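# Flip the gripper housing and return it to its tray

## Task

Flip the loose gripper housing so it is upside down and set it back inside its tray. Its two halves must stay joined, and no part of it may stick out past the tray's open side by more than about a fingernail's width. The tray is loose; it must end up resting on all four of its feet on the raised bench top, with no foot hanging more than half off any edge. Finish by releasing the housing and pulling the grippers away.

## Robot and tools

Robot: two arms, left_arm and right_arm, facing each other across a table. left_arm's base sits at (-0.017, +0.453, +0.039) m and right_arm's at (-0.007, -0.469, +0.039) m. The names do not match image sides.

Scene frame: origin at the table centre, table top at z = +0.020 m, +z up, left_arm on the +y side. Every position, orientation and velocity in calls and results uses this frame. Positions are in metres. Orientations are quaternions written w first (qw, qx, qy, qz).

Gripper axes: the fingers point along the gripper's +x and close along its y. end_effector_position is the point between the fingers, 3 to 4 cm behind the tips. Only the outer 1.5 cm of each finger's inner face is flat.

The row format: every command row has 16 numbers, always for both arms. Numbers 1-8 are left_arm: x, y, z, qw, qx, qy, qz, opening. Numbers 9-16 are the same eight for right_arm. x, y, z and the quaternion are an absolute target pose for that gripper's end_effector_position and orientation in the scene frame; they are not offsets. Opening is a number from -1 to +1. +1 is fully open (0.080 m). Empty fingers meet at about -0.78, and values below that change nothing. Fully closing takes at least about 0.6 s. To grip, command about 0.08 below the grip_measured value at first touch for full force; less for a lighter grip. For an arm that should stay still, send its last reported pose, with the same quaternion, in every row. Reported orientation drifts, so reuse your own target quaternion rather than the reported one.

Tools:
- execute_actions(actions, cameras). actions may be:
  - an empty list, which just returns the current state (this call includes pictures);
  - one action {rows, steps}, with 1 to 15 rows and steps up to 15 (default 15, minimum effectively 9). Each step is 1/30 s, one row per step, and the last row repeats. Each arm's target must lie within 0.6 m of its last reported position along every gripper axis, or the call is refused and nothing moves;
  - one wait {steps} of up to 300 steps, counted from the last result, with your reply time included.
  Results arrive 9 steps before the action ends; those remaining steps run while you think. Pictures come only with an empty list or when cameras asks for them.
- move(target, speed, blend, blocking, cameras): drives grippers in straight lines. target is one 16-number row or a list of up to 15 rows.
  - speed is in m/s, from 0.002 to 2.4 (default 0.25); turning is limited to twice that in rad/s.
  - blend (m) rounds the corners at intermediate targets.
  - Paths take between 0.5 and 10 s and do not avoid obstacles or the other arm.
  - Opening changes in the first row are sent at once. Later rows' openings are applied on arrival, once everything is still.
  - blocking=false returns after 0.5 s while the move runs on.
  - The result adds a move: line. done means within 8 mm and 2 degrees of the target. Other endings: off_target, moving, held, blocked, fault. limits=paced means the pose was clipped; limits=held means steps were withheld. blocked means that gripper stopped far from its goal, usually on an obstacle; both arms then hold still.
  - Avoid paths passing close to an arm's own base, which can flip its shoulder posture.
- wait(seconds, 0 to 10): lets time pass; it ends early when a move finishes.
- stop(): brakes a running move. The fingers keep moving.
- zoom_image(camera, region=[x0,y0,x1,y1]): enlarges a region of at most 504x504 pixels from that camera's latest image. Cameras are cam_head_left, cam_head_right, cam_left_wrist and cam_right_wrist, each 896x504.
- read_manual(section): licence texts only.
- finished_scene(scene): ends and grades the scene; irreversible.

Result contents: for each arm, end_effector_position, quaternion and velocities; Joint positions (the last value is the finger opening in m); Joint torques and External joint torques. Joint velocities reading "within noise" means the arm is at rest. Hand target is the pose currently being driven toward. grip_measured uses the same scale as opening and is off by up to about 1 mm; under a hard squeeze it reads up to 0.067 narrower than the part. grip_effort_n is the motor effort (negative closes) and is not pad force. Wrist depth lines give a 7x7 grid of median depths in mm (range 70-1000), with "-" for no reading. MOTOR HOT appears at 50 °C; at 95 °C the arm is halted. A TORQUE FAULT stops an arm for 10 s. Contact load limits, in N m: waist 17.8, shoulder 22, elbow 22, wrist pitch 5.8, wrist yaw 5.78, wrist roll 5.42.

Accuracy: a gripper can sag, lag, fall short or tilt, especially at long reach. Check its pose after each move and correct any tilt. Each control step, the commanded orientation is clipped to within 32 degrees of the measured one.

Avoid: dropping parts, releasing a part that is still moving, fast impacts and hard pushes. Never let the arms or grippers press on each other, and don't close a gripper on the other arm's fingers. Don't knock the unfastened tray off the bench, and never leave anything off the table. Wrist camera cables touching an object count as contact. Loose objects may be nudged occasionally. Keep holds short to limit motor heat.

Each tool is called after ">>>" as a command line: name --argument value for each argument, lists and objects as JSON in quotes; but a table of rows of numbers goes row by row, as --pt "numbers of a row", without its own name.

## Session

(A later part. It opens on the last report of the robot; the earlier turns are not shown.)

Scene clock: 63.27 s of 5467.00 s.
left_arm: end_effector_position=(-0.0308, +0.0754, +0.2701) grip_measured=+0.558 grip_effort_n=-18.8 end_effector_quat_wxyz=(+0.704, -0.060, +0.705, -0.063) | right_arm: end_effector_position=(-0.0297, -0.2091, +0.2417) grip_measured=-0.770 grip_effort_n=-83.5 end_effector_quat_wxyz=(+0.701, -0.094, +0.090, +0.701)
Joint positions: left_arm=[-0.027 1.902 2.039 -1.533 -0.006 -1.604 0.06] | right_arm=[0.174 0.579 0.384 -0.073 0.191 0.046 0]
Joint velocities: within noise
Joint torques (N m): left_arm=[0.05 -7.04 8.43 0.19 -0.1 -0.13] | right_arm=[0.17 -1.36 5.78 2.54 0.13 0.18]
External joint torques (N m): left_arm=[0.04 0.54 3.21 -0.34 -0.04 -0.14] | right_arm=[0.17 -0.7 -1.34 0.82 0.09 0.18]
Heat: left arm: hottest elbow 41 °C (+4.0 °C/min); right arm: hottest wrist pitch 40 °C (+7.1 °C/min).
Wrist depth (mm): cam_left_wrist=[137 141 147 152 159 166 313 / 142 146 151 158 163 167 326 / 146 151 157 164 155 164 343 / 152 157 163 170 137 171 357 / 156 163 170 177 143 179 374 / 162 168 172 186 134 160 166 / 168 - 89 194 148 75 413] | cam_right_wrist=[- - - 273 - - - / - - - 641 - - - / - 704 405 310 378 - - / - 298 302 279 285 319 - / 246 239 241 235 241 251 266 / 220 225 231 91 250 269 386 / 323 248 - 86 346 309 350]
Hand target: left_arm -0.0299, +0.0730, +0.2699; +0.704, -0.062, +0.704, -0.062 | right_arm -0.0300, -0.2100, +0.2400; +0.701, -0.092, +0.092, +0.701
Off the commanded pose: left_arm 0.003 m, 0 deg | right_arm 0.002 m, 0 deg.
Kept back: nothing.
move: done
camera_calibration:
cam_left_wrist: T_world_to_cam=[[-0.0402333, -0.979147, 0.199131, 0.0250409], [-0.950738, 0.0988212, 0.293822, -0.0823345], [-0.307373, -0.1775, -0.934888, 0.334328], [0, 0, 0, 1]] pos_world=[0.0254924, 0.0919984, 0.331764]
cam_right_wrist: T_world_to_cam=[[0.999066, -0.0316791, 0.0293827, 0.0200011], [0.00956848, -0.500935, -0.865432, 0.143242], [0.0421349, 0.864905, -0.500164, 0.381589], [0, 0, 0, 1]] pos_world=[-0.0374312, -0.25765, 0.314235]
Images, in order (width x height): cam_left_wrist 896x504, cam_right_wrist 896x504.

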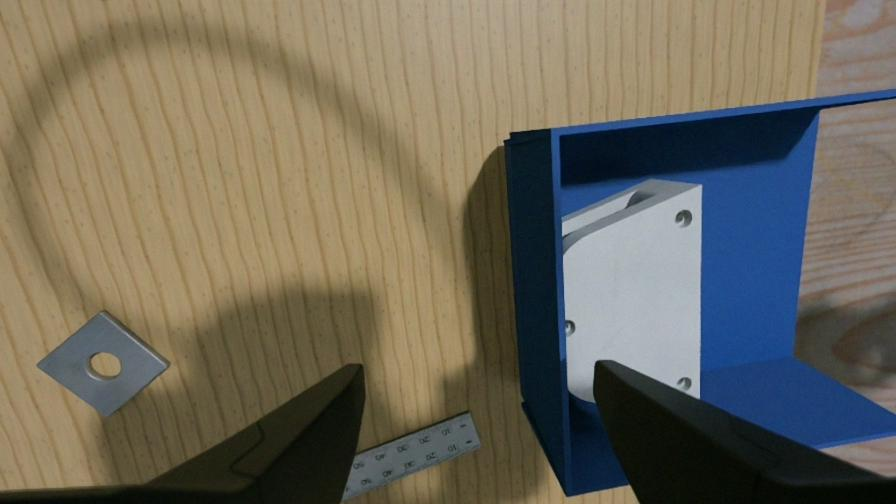

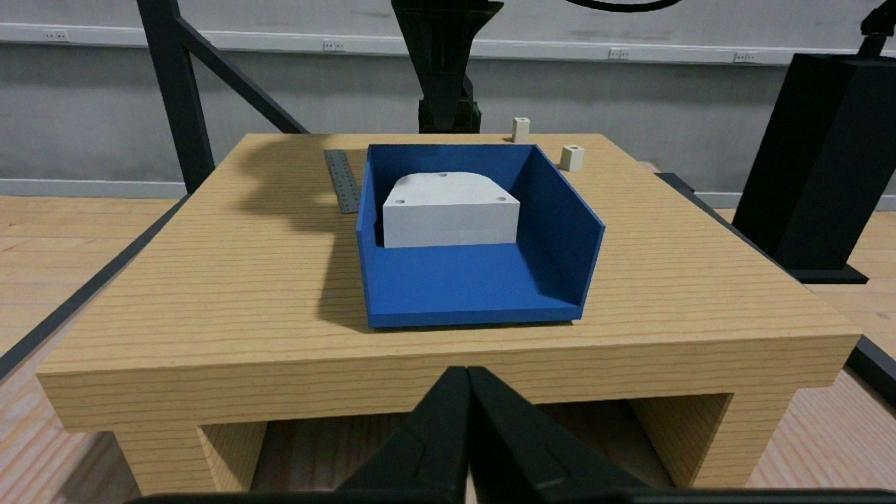

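>>> move --pt "-0.03 0.12 0.32 0.7044 -0.0616 0.7044 -0.0616 0.555 -0.03 -0.21 0.26 0.701 -0.092 0.092 0.701 -0.8" --pt "-0.027 0.168 0.3685 0.692 0.164 0.169 -0.683 1 -0.02 -0.085 0.27 0.612 -0.354 0.354 0.612 0.57" --speed 0.3

>>> zoom_image --camera "cam_right_wrist" --region '[160, 0, 660, 440]'

Scene clock: 70.03 s of 5467.00 s.
left_arm: end_effector_position=(-0.0278, +0.1664, +0.3671) grip_measured=+1.000 grip_effort_n=14.7 end_effector_quat_wxyz=(+0.691, +0.166, +0.173, -0.682) | right_arm: end_effector_position=(-0.0203, -0.0877, +0.2701) grip_measured=+0.566 grip_effort_n=15.1 end_effector_quat_wxyz=(+0.613, -0.353, +0.354, +0.611)
Joint positions: left_arm=[-0.067 0.956 1.17 -0.7 -0.079 -0.049 0.08] | right_arm=[0.021 1.592 1.562 -1.019 0.024 0.04 0.06]
Joint velocities: within noise
Joint torques (N m): left_arm=[0.03 -3.14 6.97 1.54 0.09 0.16] | right_arm=[-0.3 -5.38 7.05 1.53 -0.07 -0.16]
External joint torques (N m): left_arm=[0.06 -1.2 0.88 -0.01 0.11 0.16] | right_arm=[-0.33 1.23 0.64 0.39 -0.07 -0.16]
Heat: left arm: hottest elbow 41 °C (+2.0 °C/min); right arm: hottest wrist pitch 40 °C (+7.1 °C/min).
Wrist depth (mm): cam_left_wrist=[- - - 227 - - - / - - 832 308 650 - - / - - 711 688 711 - - / - 596 600 598 587 613 - / - 482 345 304 333 480 - / - 317 286 285 292 103 424 / - - 260 266 265 81 -] | cam_right_wrist=[217 219 171 170 171 228 232 / 208 210 168 169 190 218 221 / 200 201 163 164 175 209 211 / 192 194 181 183 183 200 203 / 186 186 174 177 177 193 195 / 179 180 107 182 182 187 322 / 175 - 97 307 305 77 316]
Hand target: left_arm -0.0270, +0.1680, +0.3684; +0.692, +0.164, +0.169, -0.683 | right_arm -0.0200, -0.0851, +0.2699; +0.612, -0.354, +0.354, +0.612
Off the commanded pose: left_arm 0.002 m, 1 deg | right_arm 0.003 m, 0 deg.
Kept back: nothing.
move: done
camera_calibration:
cam_left_wrist: T_world_to_cam=[[-0.999592, 0.0255749, -0.0127142, -0.0212479], [0.0271672, 0.714046, -0.699571, 0.172499], [-0.00881292, -0.699631, -0.71445, 0.456381], [0, 0, 0, 1]] pos_world=[-0.0219035, 0.196669, 0.446467]
cam_right_wrist: T_world_to_cam=[[0.999167, -0.00866559, 0.0398893, 0.012817], [0.00187927, -0.966405, -0.257016, 0.0233163], [0.0407764, 0.256877, -0.965584, 0.362607], [0, 0, 0, 1]] pos_world=[-0.0276359, -0.0705011, 0.355608]

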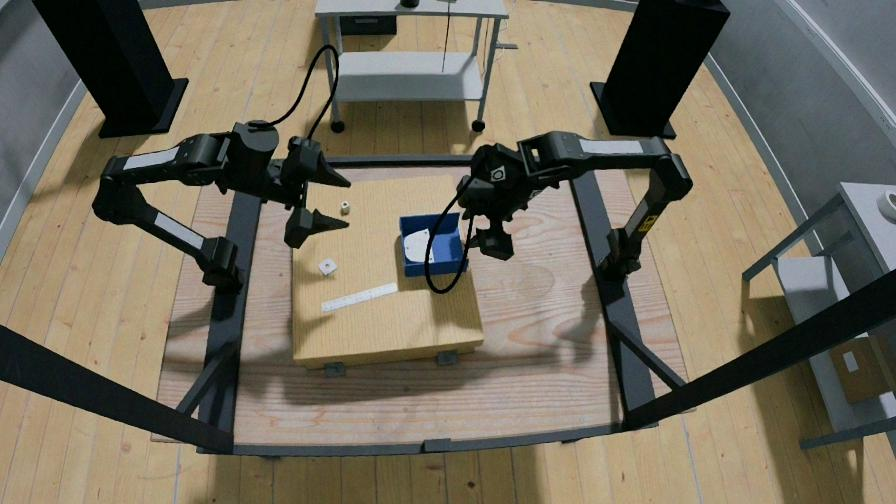

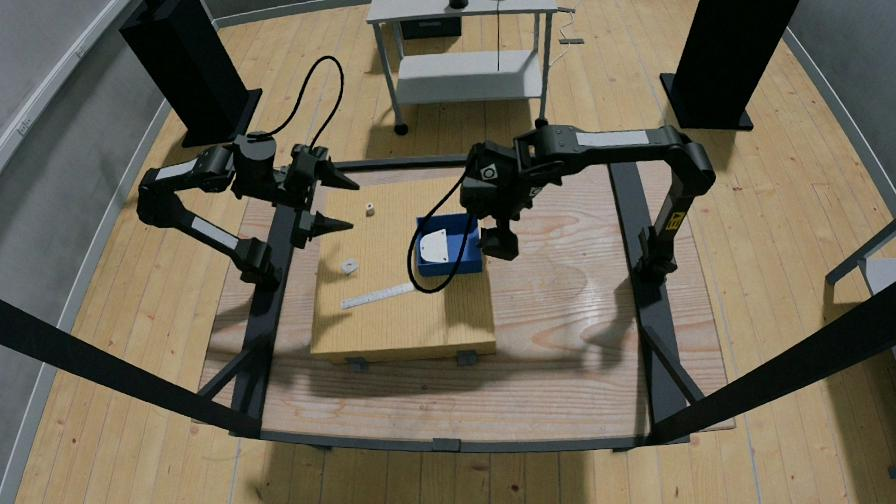

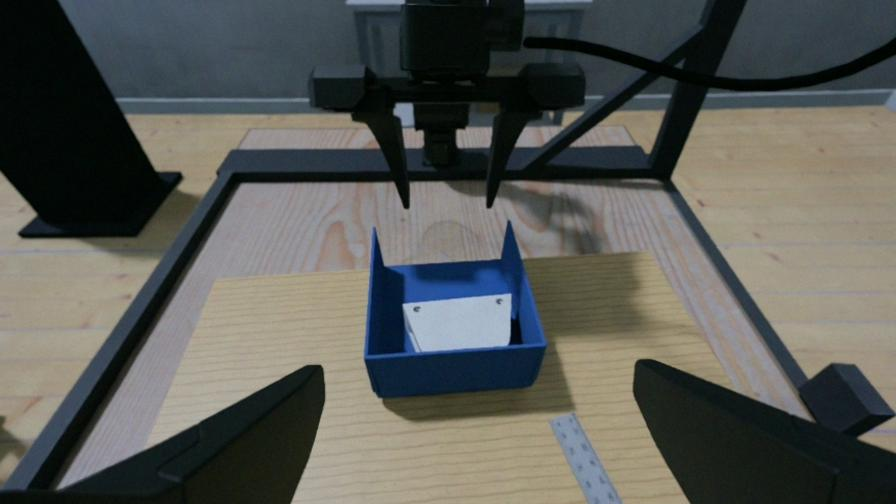

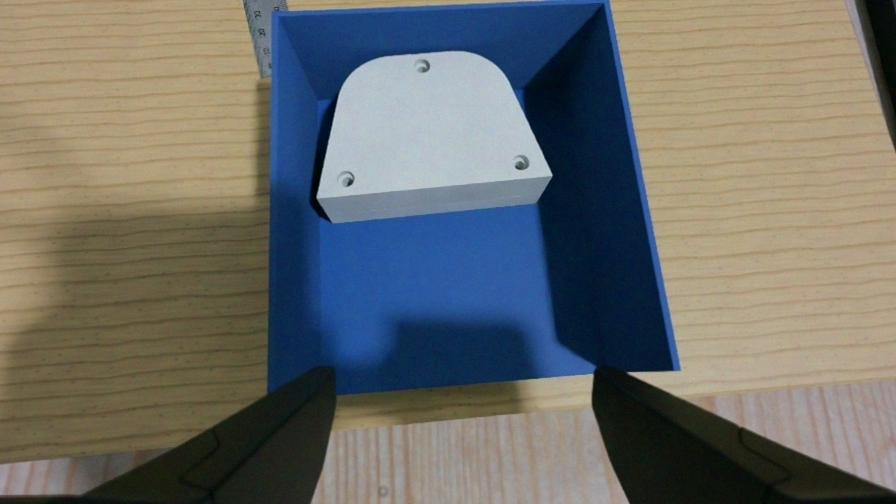

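Scaled by 1.008 from the camera's 896x504 image, which has a finer 1280x720 frame.

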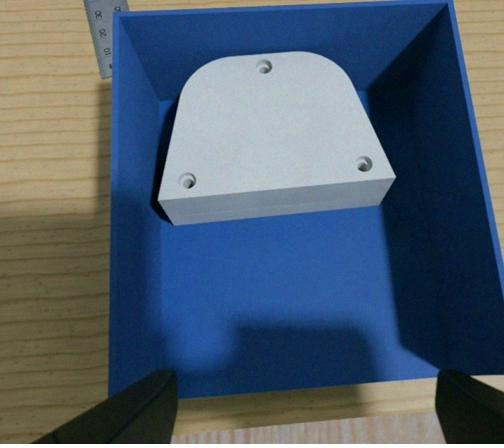

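>>> move --pt "-0.027 0.168 0.3685 0.692 0.164 0.169 -0.683 1 -0.025 -0.012 0.265 0.5739 -0.3745 0.3313 0.6486 0.5" --pt "-0.027 0.168 0.3685 0.692 0.164 0.169 -0.683 1 -0.025 -0.012 0.248 0.5739 -0.3745 0.3313 0.6486 0.5" --speed '[0.2,0.06]' --cameras '["cam_left_wrist","cam_right_wrist"]'

>>> zoom_image --camera "cam_left_wrist" --region '[340, 180, 580, 400]'

>>> zoom_image --camera "cam_right_wrist" --region '[260, 200, 660, 440]'

Scene clock: 73.67 s of 5467.00 s.
left_arm: end_effector_position=(-0.0279, +0.1664, +0.3671) grip_measured=+1.000 grip_effort_n=14.7 end_effector_quat_wxyz=(+0.691, +0.166, +0.173, -0.682) | right_arm: end_effector_position=(-0.0255, -0.0121, +0.2523) grip_measured=+0.503 grip_effort_n=-11.9 end_effector_quat_wxyz=(+0.577, -0.371, +0.329, +0.649)
Joint positions: left_arm=[-0.067 0.956 1.17 -0.7 -0.078 -0.049 0.08] | right_arm=[0.002 1.872 1.815 -0.982 -0.047 -0.082 0.058]
Joint velocities: within noise
Joint torques (N m): left_arm=[0.2 -3.12 6.99 1.53 0.05 0.15] | right_arm=[-0.23 -7.96 5.24 1.78 -0.11 -0.16]
External joint torques (N m): left_arm=[0.2 -1.12 0.84 -0.03 0.08 0.15] | right_arm=[-0.23 0.87 -1.28 0.59 -0.08 -0.16]
Heat: left arm: hottest elbow 41 °C (+2.0 °C/min); right arm: hottest wrist pitch 40 °C (+7.0 °C/min).
Wrist depth (mm): cam_left_wrist=[- - - 231 - 593 - / - - - 186 635 - - / - - 251 269 271 - - / - 600 602 370 591 614 - / - 484 342 296 331 478 - / - 317 286 284 291 103 420 / - - 261 267 265 80 -] | cam_right_wrist=[194 196 198 201 203 205 205 / 187 188 190 192 193 196 197 / 179 181 182 184 186 187 189 / 172 173 135 134 137 148 181 / 166 167 128 130 133 136 174 / 160 161 107 125 125 118 168 / - - 94 145 145 75 163]
Hand target: left_arm -0.0271, +0.1680, +0.3684; +0.692, +0.164, +0.169, -0.683 | right_arm -0.0250, -0.0121, +0.2479; +0.574, -0.375, +0.331, +0.649
Off the commanded pose: left_arm 0.002 m, 1 deg | right_arm 0.004 m, 1 deg.
Kept back: nothing.
move: done
camera_calibration:
cam_left_wrist: T_world_to_cam=[[-0.999585, 0.0259399, -0.0125228, -0.0214063], [0.027294, 0.714037, -0.699576, 0.172506], [-0.00920516, -0.699628, -0.714448, 0.456372], [0, 0, 0, 1]] pos_world=[-0.0219048, 0.19667, 0.446467]
cam_right_wrist: T_world_to_cam=[[0.992846, 0.112211, 0.0408012, 0.0203999], [0.11905, -0.956464, -0.266464, 0.0973339], [0.00912459, 0.269415, -0.962981, 0.325035], [0, 0, 0, 1]] pos_world=[-0.0348074, 0.003238, 0.338107]
Images, in order (width x height): cam_left_wrist 896x504, cam_right_wrist 896x504.

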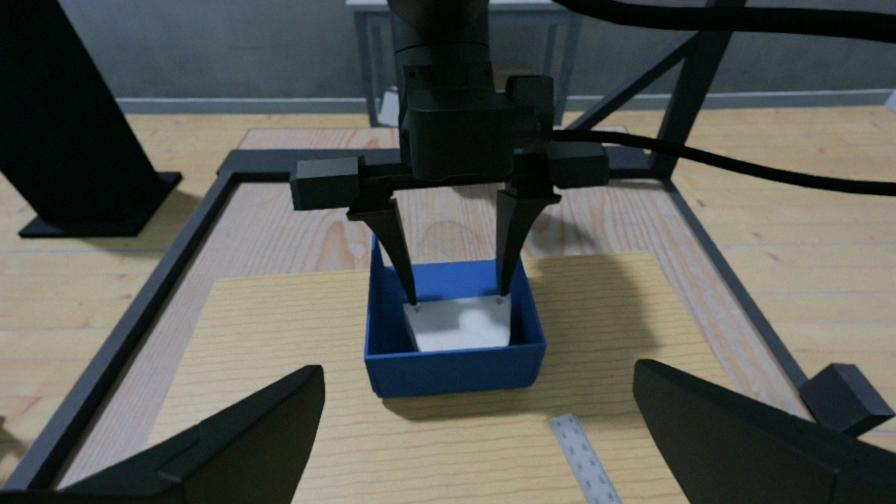

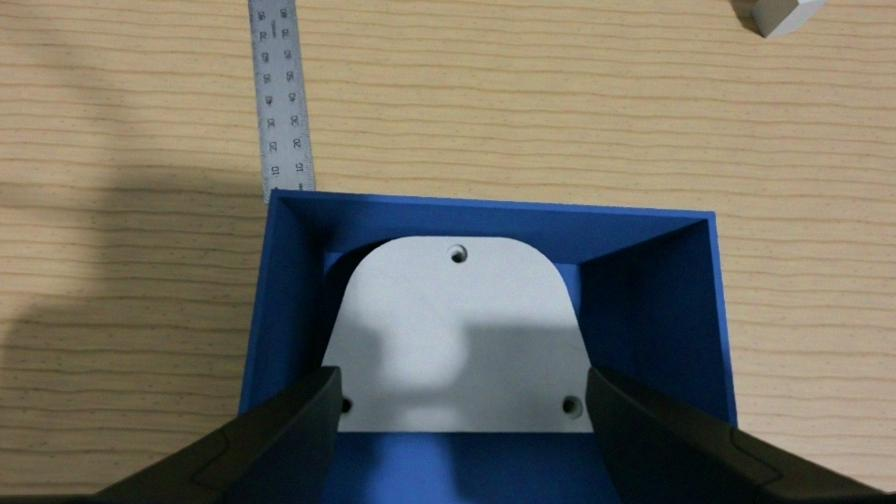

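Scaled by 2.100 from the camera's 896x504 image, which has a finer 1280x720 frame.

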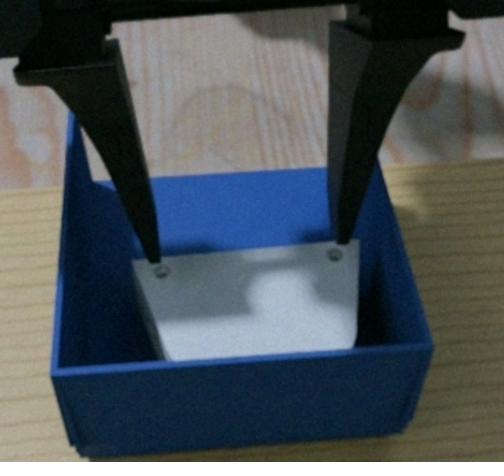

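Scaled by 1.260 from the camera's 896x504 image, which has a finer 1280x720 frame.

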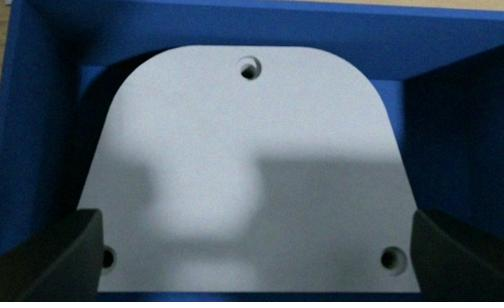

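>>> move --target '[-0.027, 0.168, 0.3685, 0.692, 0.164, 0.169, -0.683, 1, -0.0245, -0.012, 0.232, 0.5739, -0.3745, 0.3313, 0.6486, 0.5]' --speed 0.04 --cameras '["cam_left_wrist","cam_right_wrist"]'

>>> zoom_image --camera "cam_left_wrist" --region '[380, 240, 540, 360]'

>>> zoom_image --camera "cam_right_wrist" --region '[260, 200, 660, 440]'

Scene clock: 75.23 s of 5467.00 s.
left_arm: end_effector_position=(-0.0279, +0.1664, +0.3671) grip_measured=+1.000 grip_effort_n=14.7 end_effector_quat_wxyz=(+0.691, +0.166, +0.173, -0.682) | right_arm: end_effector_position=(-0.0253, -0.0095, +0.2387) grip_measured=+0.503 grip_effort_n=-11.9 end_effector_quat_wxyz=(+0.578, -0.369, +0.326, +0.651)
Joint positions: left_arm=[-0.067 0.956 1.17 -0.7 -0.078 -0.049 0.08] | right_arm=[0.001 1.867 1.749 -0.913 -0.047 -0.084 0.058]
Joint velocities: within noise
Joint torques (N m): left_arm=[0.38 -3.23 7.11 1.55 0.03 0.16] | right_arm=[-0.31 -8.3 4.51 1.6 -0.13 -0.12]
External joint torques (N m): left_arm=[0.39 -1.33 1.02 -0.01 0.05 0.15] | right_arm=[-0.32 0.44 -1.99 0.43 -0.1 -0.12]
Heat: left arm: hottest elbow 41 °C (+2.0 °C/min); right arm: hottest wrist roll 40 °C (+0.0 °C/min).
Wrist depth (mm): cam_left_wrist=[- - - 183 - 563 - / - - - 237 815 - - / - - 712 199 276 - - / - 595 577 372 399 614 - / - 481 343 295 333 480 - / - 319 285 284 291 103 421 / - - 260 265 266 81 -] | cam_right_wrist=[183 185 186 189 190 193 194 / 175 176 178 180 182 183 185 / 167 168 170 172 174 176 177 / 161 161 124 122 128 120 170 / 154 154 117 118 120 125 163 / 148 148 106 113 113 104 156 / - - 92 134 133 75 152]
Hand target: left_arm -0.0271, +0.1680, +0.3684; +0.692, +0.164, +0.169, -0.683 | right_arm -0.0246, -0.0121, +0.2320; +0.574, -0.375, +0.331, +0.649
Off the commanded pose: left_arm 0.002 m, 1 deg | right_arm 0.007 m, 1 deg.
Kept back: nothing.
move: done
camera_calibration:
cam_left_wrist: T_world_to_cam=[[-0.999585, 0.0259399, -0.0125228, -0.0214063], [0.027294, 0.714037, -0.699576, 0.172506], [-0.00920516, -0.699628, -0.714448, 0.456372], [0, 0, 0, 1]] pos_world=[-0.0219048, 0.19667, 0.446467]
cam_right_wrist: T_world_to_cam=[[0.992664, 0.113223, 0.0424091, 0.0200266], [0.120544, -0.953902, -0.274847, 0.098107], [0.00933511, 0.277943, -0.960552, 0.310749], [0, 0, 0, 1]] pos_world=[-0.0346067, 0.00494654, 0.324606]
Images, in order (width x height): cam_left_wrist 896x504, cam_right_wrist 896x504.

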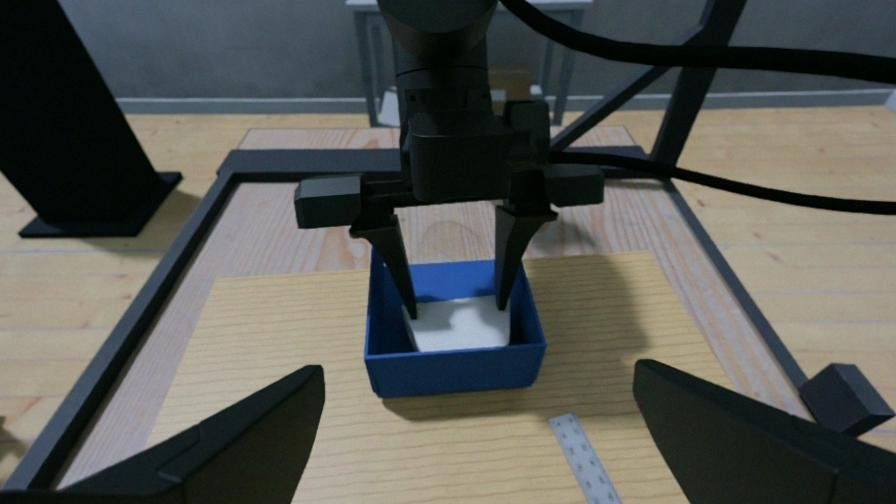

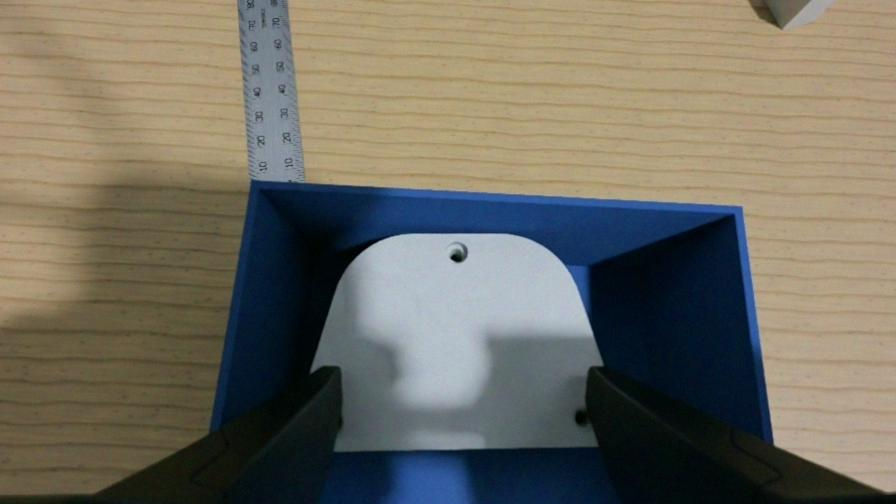

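Scaled by 3.150 from the camera's 896x504 image, which has a finer 1280x720 frame.

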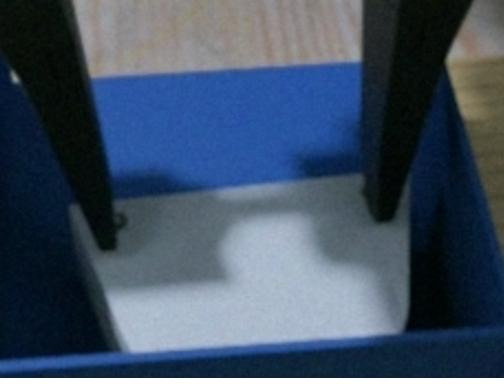

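Scaled by 1.260 from the camera's 896x504 image, which has a finer 1280x720 frame.

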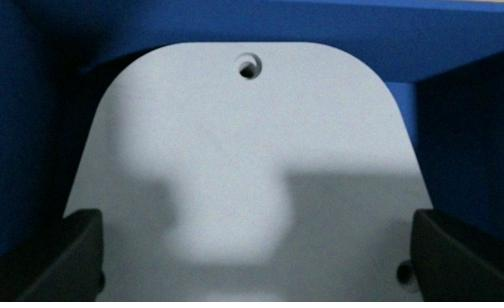

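>>> move --pt "-0.027 0.168 0.3685 0.692 0.164 0.169 -0.683 1 -0.0245 -0.012 0.232 0.5739 -0.3745 0.3313 0.6486 0.44" --pt "-0.027 0.168 0.3685 0.692 0.164 0.169 -0.683 1 -0.0247 -0.012 0.2245 0.5739 -0.3745 0.3313 0.6486 0.44" --speed 0.03 --cameras '["cam_left_wrist","cam_right_wrist"]'

>>> zoom_image --camera "cam_left_wrist" --region '[380, 240, 540, 360]'

>>> zoom_image --camera "cam_right_wrist" --region '[260, 200, 660, 440]'

Scene clock: 79.10 s of 5467.00 s.
left_arm: end_effector_position=(-0.0279, +0.1664, +0.3671) grip_measured=+1.000 grip_effort_n=14.7 end_effector_quat_wxyz=(+0.691, +0.166, +0.173, -0.682) | right_arm: end_effector_position=(-0.0246, -0.0097, +0.2375) grip_measured=+0.443 grip_effort_n=-12.8 end_effector_quat_wxyz=(+0.581, -0.365, +0.321, +0.653)
Joint positions: left_arm=[-0.067 0.956 1.17 -0.7 -0.078 -0.049 0.08] | right_arm=[-0.001 1.853 1.719 -0.882 -0.047 -0.084 0.055]
Joint velocities: within noise
Joint torques (N m): left_arm=[0.25 -3.17 7.03 1.57 0.04 0.15] | right_arm=[-0.13 -7.05 4.11 1.55 -0.12 -0.11]
External joint torques (N m): left_arm=[0.25 -1.25 1 0.04 0.06 0.15] | right_arm=[-0.13 1.81 -2.53 0.35 -0.09 -0.11]
Heat: left arm: hottest elbow 41 °C (+1.0 °C/min); right arm: hottest wrist roll 40 °C (+0.0 °C/min).
Wrist depth (mm): cam_left_wrist=[- - - 193 - 605 - / - - - 240 817 - - / - - 714 201 273 - - / - 601 584 372 596 613 - / - 487 344 294 335 479 - / - 317 285 285 291 103 421 / - - 261 266 267 81 -] | cam_right_wrist=[184 187 189 191 194 195 197 / 177 178 179 181 184 186 188 / 168 170 171 173 176 177 179 / 161 161 125 123 128 125 171 / 155 154 117 118 145 124 163 / 148 146 100 113 114 107 156 / - - 88 133 133 77 151]
Hand target: left_arm -0.0271, +0.1680, +0.3684; +0.692, +0.164, +0.169, -0.683 | right_arm -0.0247, -0.0122, +0.2247; +0.574, -0.375, +0.331, +0.649
Off the commanded pose: left_arm 0.002 m, 1 deg | right_arm 0.013 m, 2 deg.
Kept back: nothing.
move: off_target (right_arm)
camera_calibration:
cam_left_wrist: T_world_to_cam=[[-0.999585, 0.0259399, -0.0125228, -0.0214063], [0.027294, 0.714037, -0.699576, 0.172506], [-0.00920516, -0.699628, -0.714448, 0.456372], [0, 0, 0, 1]] pos_world=[-0.0219048, 0.19667, 0.446467]
cam_right_wrist: T_world_to_cam=[[0.992844, 0.111106, 0.0437785, 0.0191025], [0.119048, -0.949774, -0.289409, 0.101069], [0.0094244, 0.29255, -0.956204, 0.308709], [0, 0, 0, 1]] pos_world=[-0.0339072, 0.00355707, 0.323603]
Images, in order (width x height): cam_left_wrist 896x504, cam_right_wrist 896x504.

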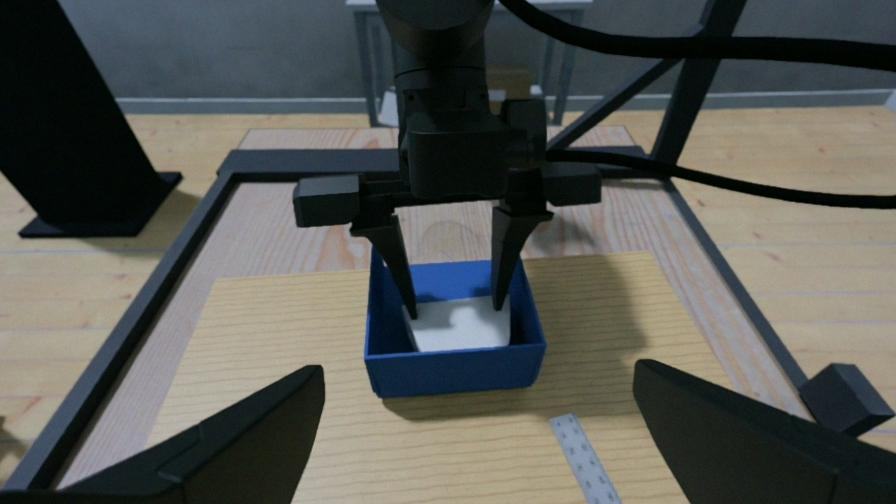

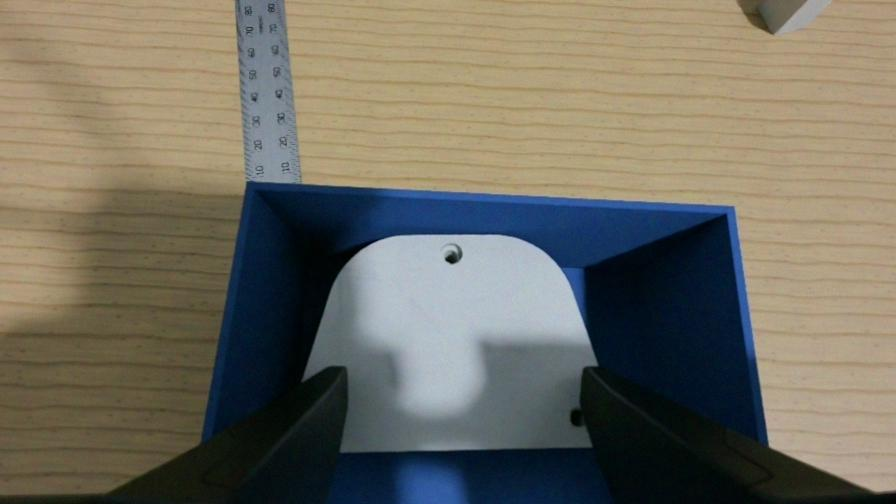

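Scaled by 3.150 from the camera's 896x504 image, which has a finer 1280x720 frame.

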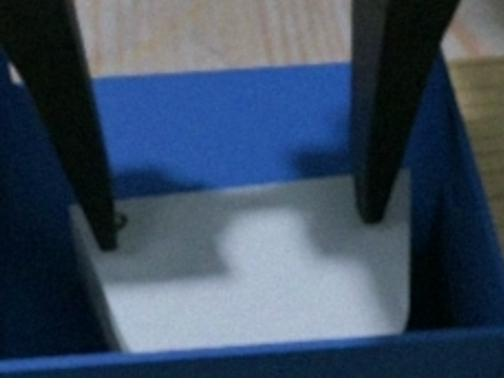

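Scaled by 1.260 from the camera's 896x504 image, which has a finer 1280x720 frame.

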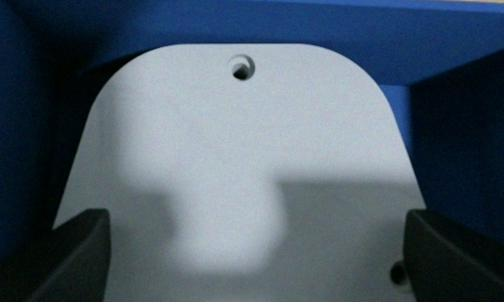

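>>> move --target '[-0.027, 0.168, 0.3685, 0.692, 0.164, 0.169, -0.683, 1, -0.0247, -0.032, 0.228, 0.5739, -0.3745, 0.3313, 0.6486, 0.44]' --speed 0.03 --cameras '["cam_left_wrist","cam_right_wrist"]'

>>> zoom_image --camera "cam_left_wrist" --region '[340, 180, 580, 400]'

Scene clock: 80.63 s of 5467.00 s.
left_arm: end_effector_position=(-0.0279, +0.1664, +0.3671) grip_measured=+1.000 grip_effort_n=14.7 end_effector_quat_wxyz=(+0.691, +0.166, +0.173, -0.682) | right_arm: end_effector_position=(-0.0242, -0.0273, +0.2376) grip_measured=+0.443 grip_effort_n=-12.3 end_effector_quat_wxyz=(+0.581, -0.365, +0.322, +0.653)
Joint positions: left_arm=[-0.067 0.956 1.17 -0.7 -0.078 -0.049 0.08] | right_arm=[-0.001 1.784 1.634 -0.868 -0.047 -0.084 0.055]
Joint velocities: within noise
Joint torques (N m): left_arm=[0.32 -3.16 6.81 1.53 0.07 0.17] | right_arm=[0.01 -7.61 4.04 1.05 -0.08 -0.08]
External joint torques (N m): left_arm=[0.32 -1.23 0.69 -0.03 0.09 0.17] | right_arm=[0.02 0.49 -2.46 -0.14 -0.05 -0.08]
Heat: left arm: hottest elbow 41 °C (+1.0 °C/min); right arm: hottest wrist roll 40 °C (+0.0 °C/min).
Wrist depth (mm): cam_left_wrist=[- - - 250 - 578 - / - - - 219 665 - - / - - 659 285 305 - - / - 591 598 358 590 618 - / - 487 344 304 332 481 - / - 317 285 284 291 103 421 / - - 260 266 265 81 -] | cam_right_wrist=[184 187 188 191 193 195 198 / 176 178 179 182 184 186 187 / 168 170 131 136 132 130 178 / 161 162 135 124 154 128 171 / 155 154 117 118 145 126 163 / 148 147 99 113 114 104 156 / - - 88 133 133 77 151]
Hand target: left_arm -0.0271, +0.1680, +0.3684; +0.692, +0.164, +0.169, -0.683 | right_arm -0.0247, -0.0320, +0.2281; +0.574, -0.375, +0.331, +0.649
Off the commanded pose: left_arm 0.002 m, 1 deg | right_arm 0.011 m, 2 deg.
Kept back: nothing.
move: off_target (right_arm)
camera_calibration:
cam_left_wrist: T_world_to_cam=[[-0.999585, 0.0259399, -0.0125228, -0.0214063], [0.027294, 0.714037, -0.699576, 0.172506], [-0.00920516, -0.699628, -0.714448, 0.456372], [0, 0, 0, 1]] pos_world=[-0.0219048, 0.19667, 0.446467]
cam_right_wrist: T_world_to_cam=[[0.992844, 0.111206, 0.0435213, 0.0207234], [0.119046, -0.950439, -0.287216, 0.0837744], [0.00942432, 0.290342, -0.956877, 0.313984], [0, 0, 0, 1]] pos_world=[-0.0335072, -0.0138448, 0.323604]
Images, in order (width x height): cam_left_wrist 896x504, cam_right_wrist 896x504.

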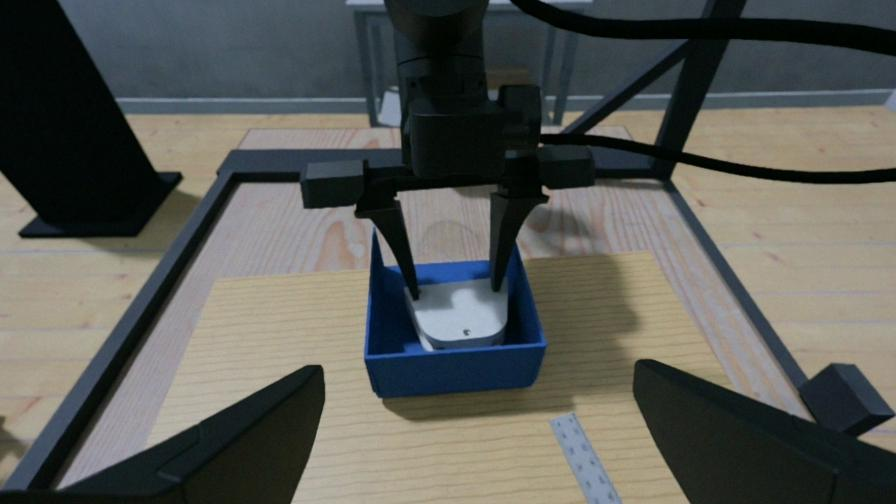

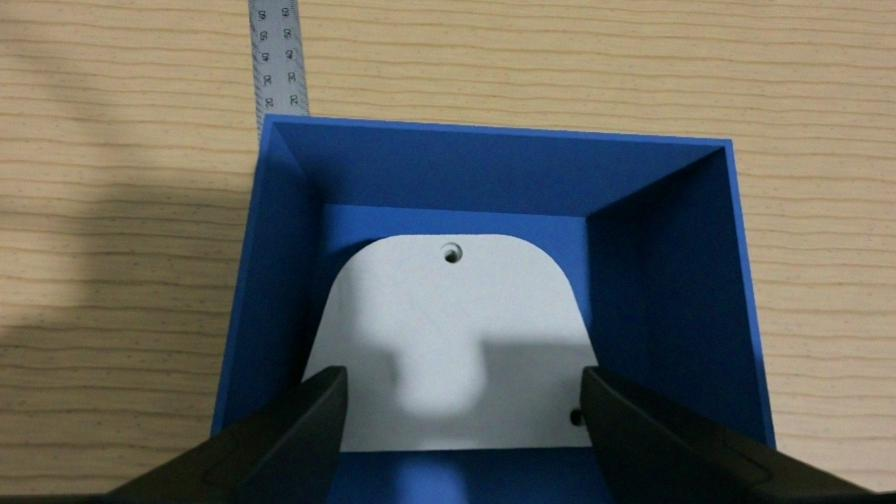

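Scaled by 2.100 from the camera's 896x504 image, which has a finer 1280x720 frame.

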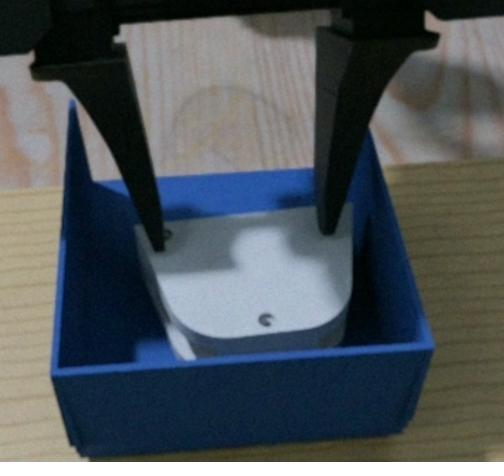

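>>> move --target '[-0.027, 0.168, 0.3685, 0.692, 0.164, 0.169, -0.683, 1, -0.0247, -0.078, 0.228, 0.5739, -0.3745, 0.3313, 0.6486, 0.44]' --speed 0.04 --cameras '["cam_left_wrist","cam_right_wrist"]'

>>> zoom_image --camera "cam_left_wrist" --region '[340, 180, 580, 400]'

Scene clock: 83.00 s of 5467.00 s.
left_arm: end_effector_position=(-0.0279, +0.1664, +0.3671) grip_measured=+1.000 grip_effort_n=14.7 end_effector_quat_wxyz=(+0.691, +0.166, +0.173, -0.682) | right_arm: end_effector_position=(-0.0237, -0.0733, +0.2363) grip_measured=+0.443 grip_effort_n=-12.8 end_effector_quat_wxyz=(+0.580, -0.366, +0.323, +0.652)
Joint positions: left_arm=[-0.067 0.956 1.17 -0.7 -0.078 -0.049 0.08] | right_arm=[0.001 1.609 1.432 -0.845 -0.047 -0.084 0.055]
Joint velocities: within noise
Joint torques (N m): left_arm=[0.09 -3.17 7.05 1.55 0.05 0.21] | right_arm=[0.19 -6.54 4.2 1.12 -0.02 0.01]
External joint torques (N m): left_arm=[0.12 -1.28 0.96 0 0.07 0.2] | right_arm=[0.15 0.33 -2.38 -0.07 0.01 0.01]
Heat: left arm: hottest elbow 41 °C (+1.0 °C/min); right arm: hottest shoulder 39 °C (+2.0 °C/min).
Wrist depth (mm): cam_left_wrist=[- - - 286 - - - / - - - 244 634 - - / - - 693 665 692 - - / - 599 596 359 592 612 - / - 486 342 328 332 482 - / - 318 285 285 293 103 423 / - - 260 266 264 81 -] | cam_right_wrist=[184 186 142 146 145 142 197 / 176 178 157 165 166 149 187 / 168 169 155 159 160 137 178 / 161 162 123 123 153 127 170 / 154 155 116 118 145 124 163 / 148 149 99 113 114 109 156 / - - 89 146 145 77 151]
Hand target: left_arm -0.0271, +0.1680, +0.3684; +0.692, +0.164, +0.169, -0.683 | right_arm -0.0247, -0.0780, +0.2282; +0.574, -0.374, +0.331, +0.649
Off the commanded pose: left_arm 0.002 m, 1 deg | right_arm 0.010 m, 2 deg.
Kept back: nothing.
move: off_target (right_arm)
camera_calibration:
cam_left_wrist: T_world_to_cam=[[-0.999585, 0.0259399, -0.0125228, -0.0214063], [0.027294, 0.714037, -0.699576, 0.172506], [-0.00920516, -0.699628, -0.714448, 0.456372], [0, 0, 0, 1]] pos_world=[-0.0219048, 0.19667, 0.446467]
cam_right_wrist: T_world_to_cam=[[0.992666, 0.112905, 0.0432096, 0.0256718], [0.120553, -0.951211, -0.284014, 0.0387943], [0.00903484, 0.28714, -0.957846, 0.326143], [0, 0, 0, 1]] pos_world=[-0.0331069, -0.0596457, 0.322304]
Images, in order (width x height): cam_left_wrist 896x504, cam_right_wrist 896x504.

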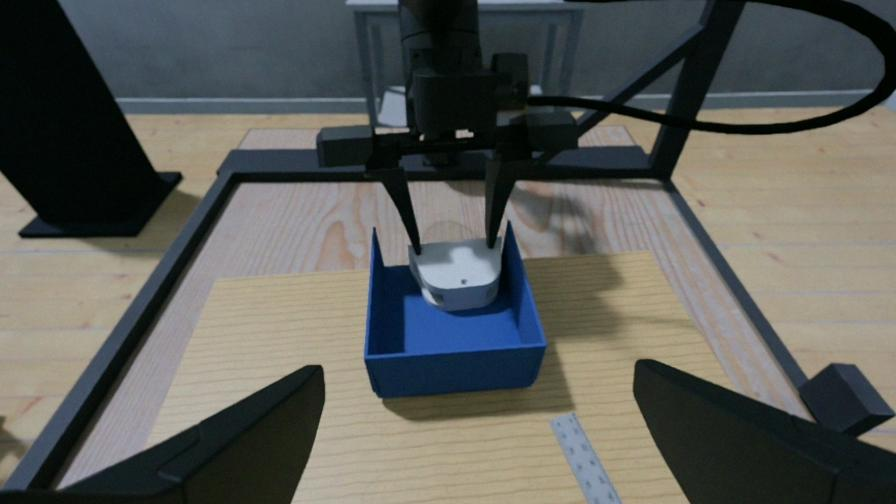

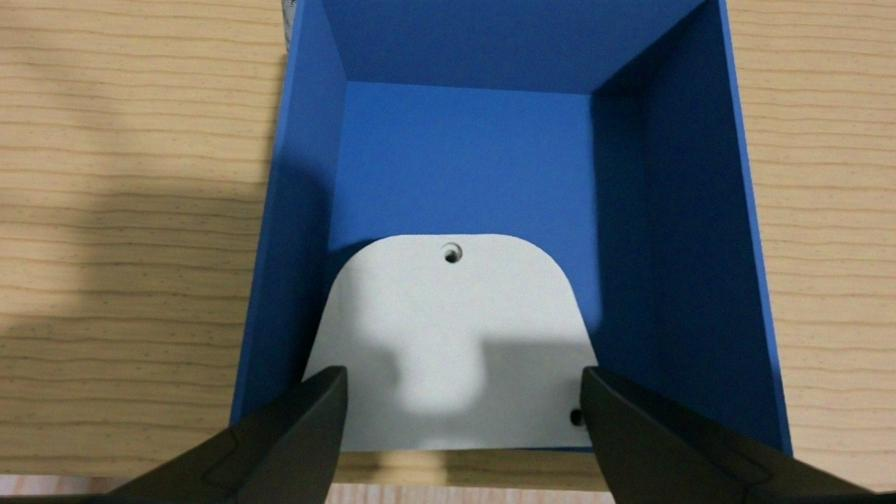

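Scaled by 2.100 from the camera's 896x504 image, which has a finer 1280x720 frame.

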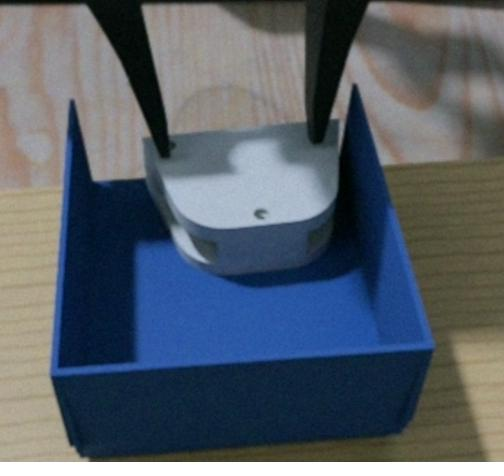

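>>> move --pt "-0.027 0.168 0.3685 0.692 0.164 0.169 -0.683 1 -0.0247 -0.086 0.229 0.5739 -0.3745 0.3313 0.6486 0.44" --pt "-0.027 0.168 0.3685 0.692 0.164 0.169 -0.683 1 -0.0247 -0.0853 0.26 0.5739 -0.3745 0.3313 0.6486 0.44" --pt "-0.027 0.168 0.3685 0.692 0.164 0.169 -0.683 -0.8 -0.0247 -0.0853 0.30 0.5739 -0.3745 0.3313 0.6486 -0.8" --speed '[0.03,0.05,0.15]' --cameras '["cam_left_wrist","cam_right_wrist"]'

>>> zoom_image --camera "cam_left_wrist" --region '[340, 180, 580, 400]'

Scene clock: 86.47 s of 5467.00 s.
left_arm: end_effector_position=(-0.0279, +0.1664, +0.3671) grip_measured=-0.758 grip_effort_n=-83.5 end_effector_quat_wxyz=(+0.691, +0.166, +0.173, -0.682) | right_arm: end_effector_position=(-0.0236, -0.0876, +0.2998) grip_measured=-0.770 grip_effort_n=-83.5 end_effector_quat_wxyz=(+0.575, -0.375, +0.331, +0.648)
Joint positions: left_arm=[-0.067 0.956 1.17 -0.7 -0.078 -0.049 0.001] | right_arm=[0.002 1.625 1.719 -1.143 -0.046 -0.084 0]
Joint velocities: within noise
Joint torques (N m): left_arm=[0.3 -3.1 7.03 1.53 0.06 0.21] | right_arm=[0.18 -5.56 6.88 1.53 -0.04 0.04]
External joint torques (N m): left_arm=[0.29 -1.18 0.96 -0.01 0.08 0.21] | right_arm=[0.17 1.12 0.66 0.39 0 0.04]
Heat: left arm: hottest elbow 41 °C (+1.0 °C/min); right arm: hottest shoulder 39 °C (+3.0 °C/min).
Wrist depth (mm): cam_left_wrist=[- - 282 275 - - - / - - - 819 - - - / - - 726 719 707 - - / - 601 596 359 592 617 - / - 487 343 328 332 481 - / 464 308 300 104 299 307 420 / 400 273 - - - 270 407] | cam_right_wrist=[410 253 256 258 262 266 272 / 388 244 242 211 201 252 257 / 235 233 232 223 222 243 245 / 223 224 222 215 214 233 235 / 215 216 214 180 205 224 225 / 210 211 209 98 202 217 217 / 325 331 - 86 338 343 344]
Hand target: left_arm -0.0271, +0.1680, +0.3684; +0.692, +0.164, +0.169, -0.683 | right_arm -0.0247, -0.0853, +0.3000; +0.574, -0.375, +0.331, +0.649
Off the commanded pose: left_arm 0.002 m, 1 deg | right_arm 0.003 m, 0 deg.
Kept back: nothing.
move: done
camera_calibration:
cam_left_wrist: T_world_to_cam=[[-0.999585, 0.0259399, -0.0125228, -0.0214063], [0.027294, 0.714037, -0.699576, 0.172506], [-0.00920516, -0.699628, -0.714448, 0.456372], [0, 0, 0, 1]] pos_world=[-0.0219048, 0.19667, 0.446467]
cam_right_wrist: T_world_to_cam=[[0.99257, 0.114405, 0.0414229, 0.0249876], [0.121242, -0.958619, -0.257586, 0.0346463], [0.0102397, 0.260694, -0.965367, 0.390961], [0, 0, 0, 1]] pos_world=[-0.0330058, -0.0715672, 0.38531]
Images, in order (width x height): cam_left_wrist 896x504, cam_right_wrist 896x504.

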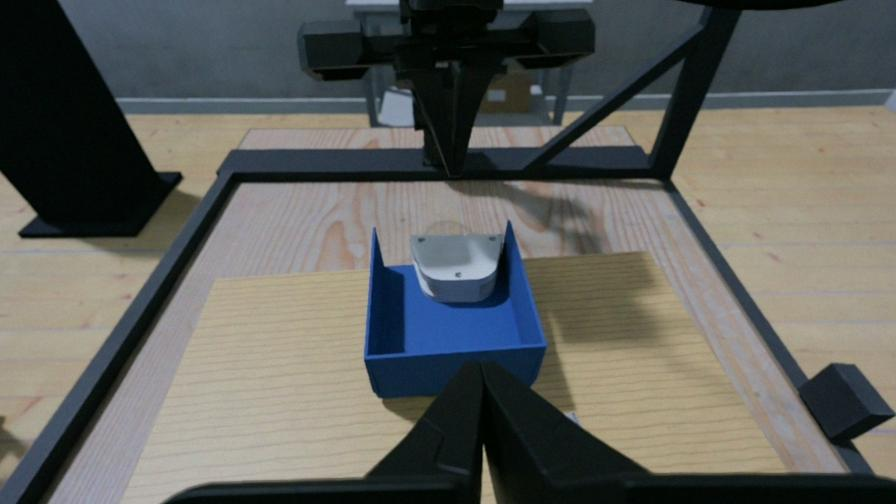

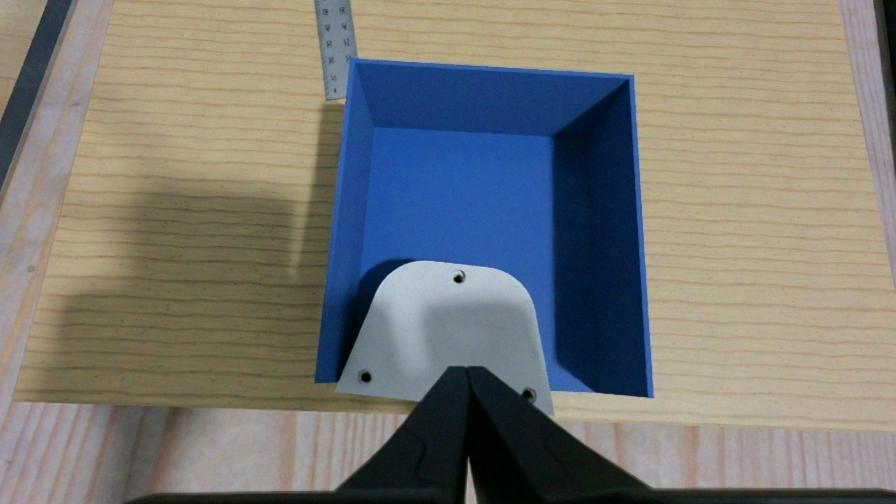

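Scaled by 2.100 from the camera's 896x504 image, which has a finer 1280x720 frame.

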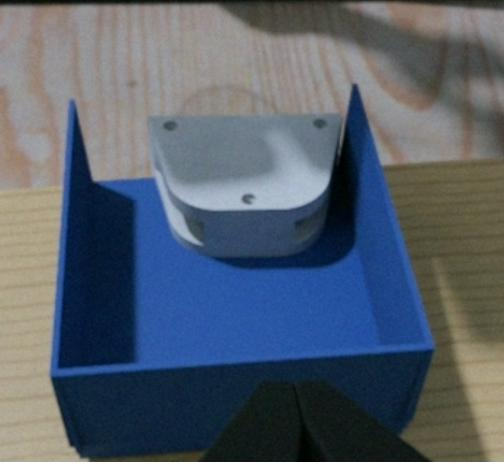

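>>> move --pt "-0.028 0.125 0.2195 0.6645 0.2418 0.2418 -0.6645 -0.8 -0.0247 -0.0853 0.3 0.5739 -0.3745 0.3313 0.6486 -0.8" --pt "-0.028 0.092 0.2195 0.6645 0.2418 0.2418 -0.6645 -0.8 -0.0247 -0.0853 0.3 0.5739 -0.3745 0.3313 0.6486 -0.8" --speed '[0.2,0.05]' --cameras '["cam_left_wrist","cam_right_wrist"]'

Scene clock: 89.30 s of 5467.00 s.
left_arm: end_effector_position=(-0.0287, +0.0962, +0.2139) grip_measured=-0.758 grip_effort_n=-83.5 end_effector_quat_wxyz=(+0.663, +0.246, +0.248, -0.662) | right_arm: end_effector_position=(-0.0236, -0.0876, +0.2998) grip_measured=-0.770 grip_effort_n=-83.5 end_effector_quat_wxyz=(+0.575, -0.375, +0.331, +0.648)
Joint positions: left_arm=[-0.036 1.275 0.882 -0.321 -0.035 -0.033 0.001] | right_arm=[0.002 1.625 1.719 -1.143 -0.046 -0.084 0]
Joint velocities: within noise
Joint torques (N m): left_arm=[0.3 -3.82 10.06 1.37 0.06 0.16] | right_arm=[0.17 -5.56 6.89 1.52 -0.04 0.04]
External joint torques (N m): left_arm=[0.27 0.54 3.64 -0.03 0.09 0.16] | right_arm=[0.16 1.07 0.64 0.35 0 0.04]
Heat: left arm: hottest elbow 41 °C (+1.0 °C/min); right arm: hottest shoulder 39 °C (+3.0 °C/min).
Wrist depth (mm): cam_left_wrist=[458 468 175 159 158 461 - / 196 192 170 169 162 191 195 / 174 167 158 160 136 165 172 / 156 152 108 112 122 154 154 / 141 140 137 137 139 139 139 / 128 128 128 104 127 127 127 / 120 120 - - - 119 119] | cam_right_wrist=[410 253 258 257 261 264 271 / 386 243 242 212 201 253 256 / 234 233 233 224 222 243 245 / 223 225 222 215 215 233 235 / 215 216 213 180 205 224 225 / 210 211 210 98 202 216 217 / 328 330 - 86 339 342 345]
Hand target: left_arm -0.0280, +0.0921, +0.2195; +0.664, +0.242, +0.242, -0.664 | right_arm -0.0247, -0.0853, +0.3000; +0.574, -0.375, +0.331, +0.649
Off the commanded pose: left_arm 0.007 m, 1 deg | right_arm 0.003 m, 0 deg.
Kept back: nothing.
move: done
camera_calibration:
cam_left_wrist: T_world_to_cam=[[-0.999083, 0.042155, -0.00755634, -0.0249716], [0.0399403, 0.853448, -0.519645, 0.0639657], [-0.0154567, -0.51947, -0.854349, 0.310259], [0, 0, 0, 1]] pos_world=[-0.0227079, 0.107631, 0.29812]
cam_right_wrist: T_world_to_cam=[[0.99257, 0.114405, 0.0414229, 0.0249876], [0.121242, -0.958619, -0.257586, 0.0346463], [0.0102397, 0.260694, -0.965367, 0.390961], [0, 0, 0, 1]] pos_world=[-0.0330058, -0.0715672, 0.38531]
Images, in order (width x height): cam_left_wrist 896x504, cam_right_wrist 896x504.

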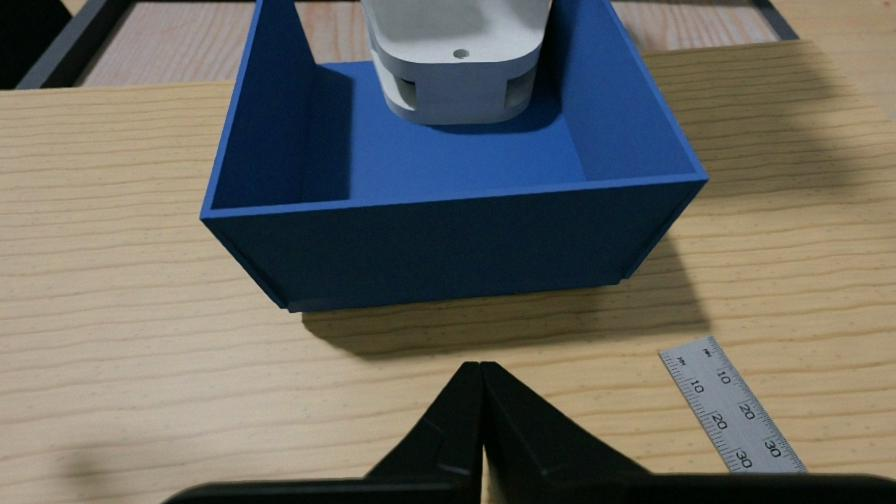

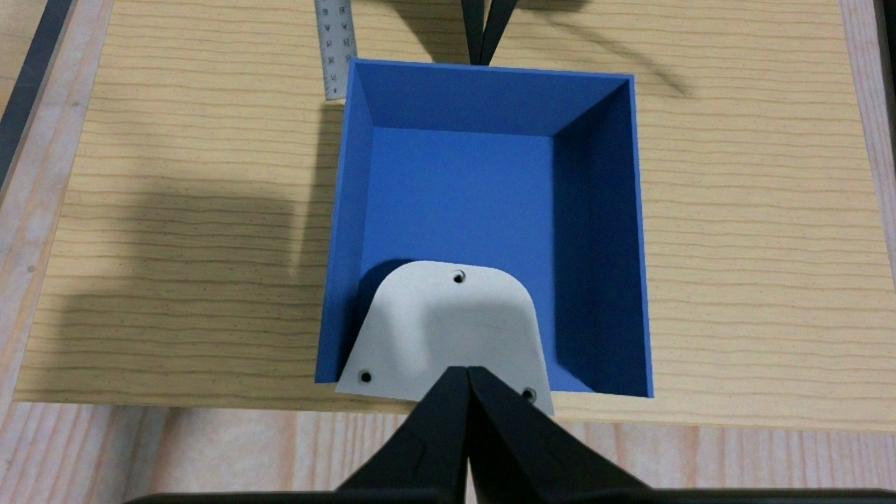

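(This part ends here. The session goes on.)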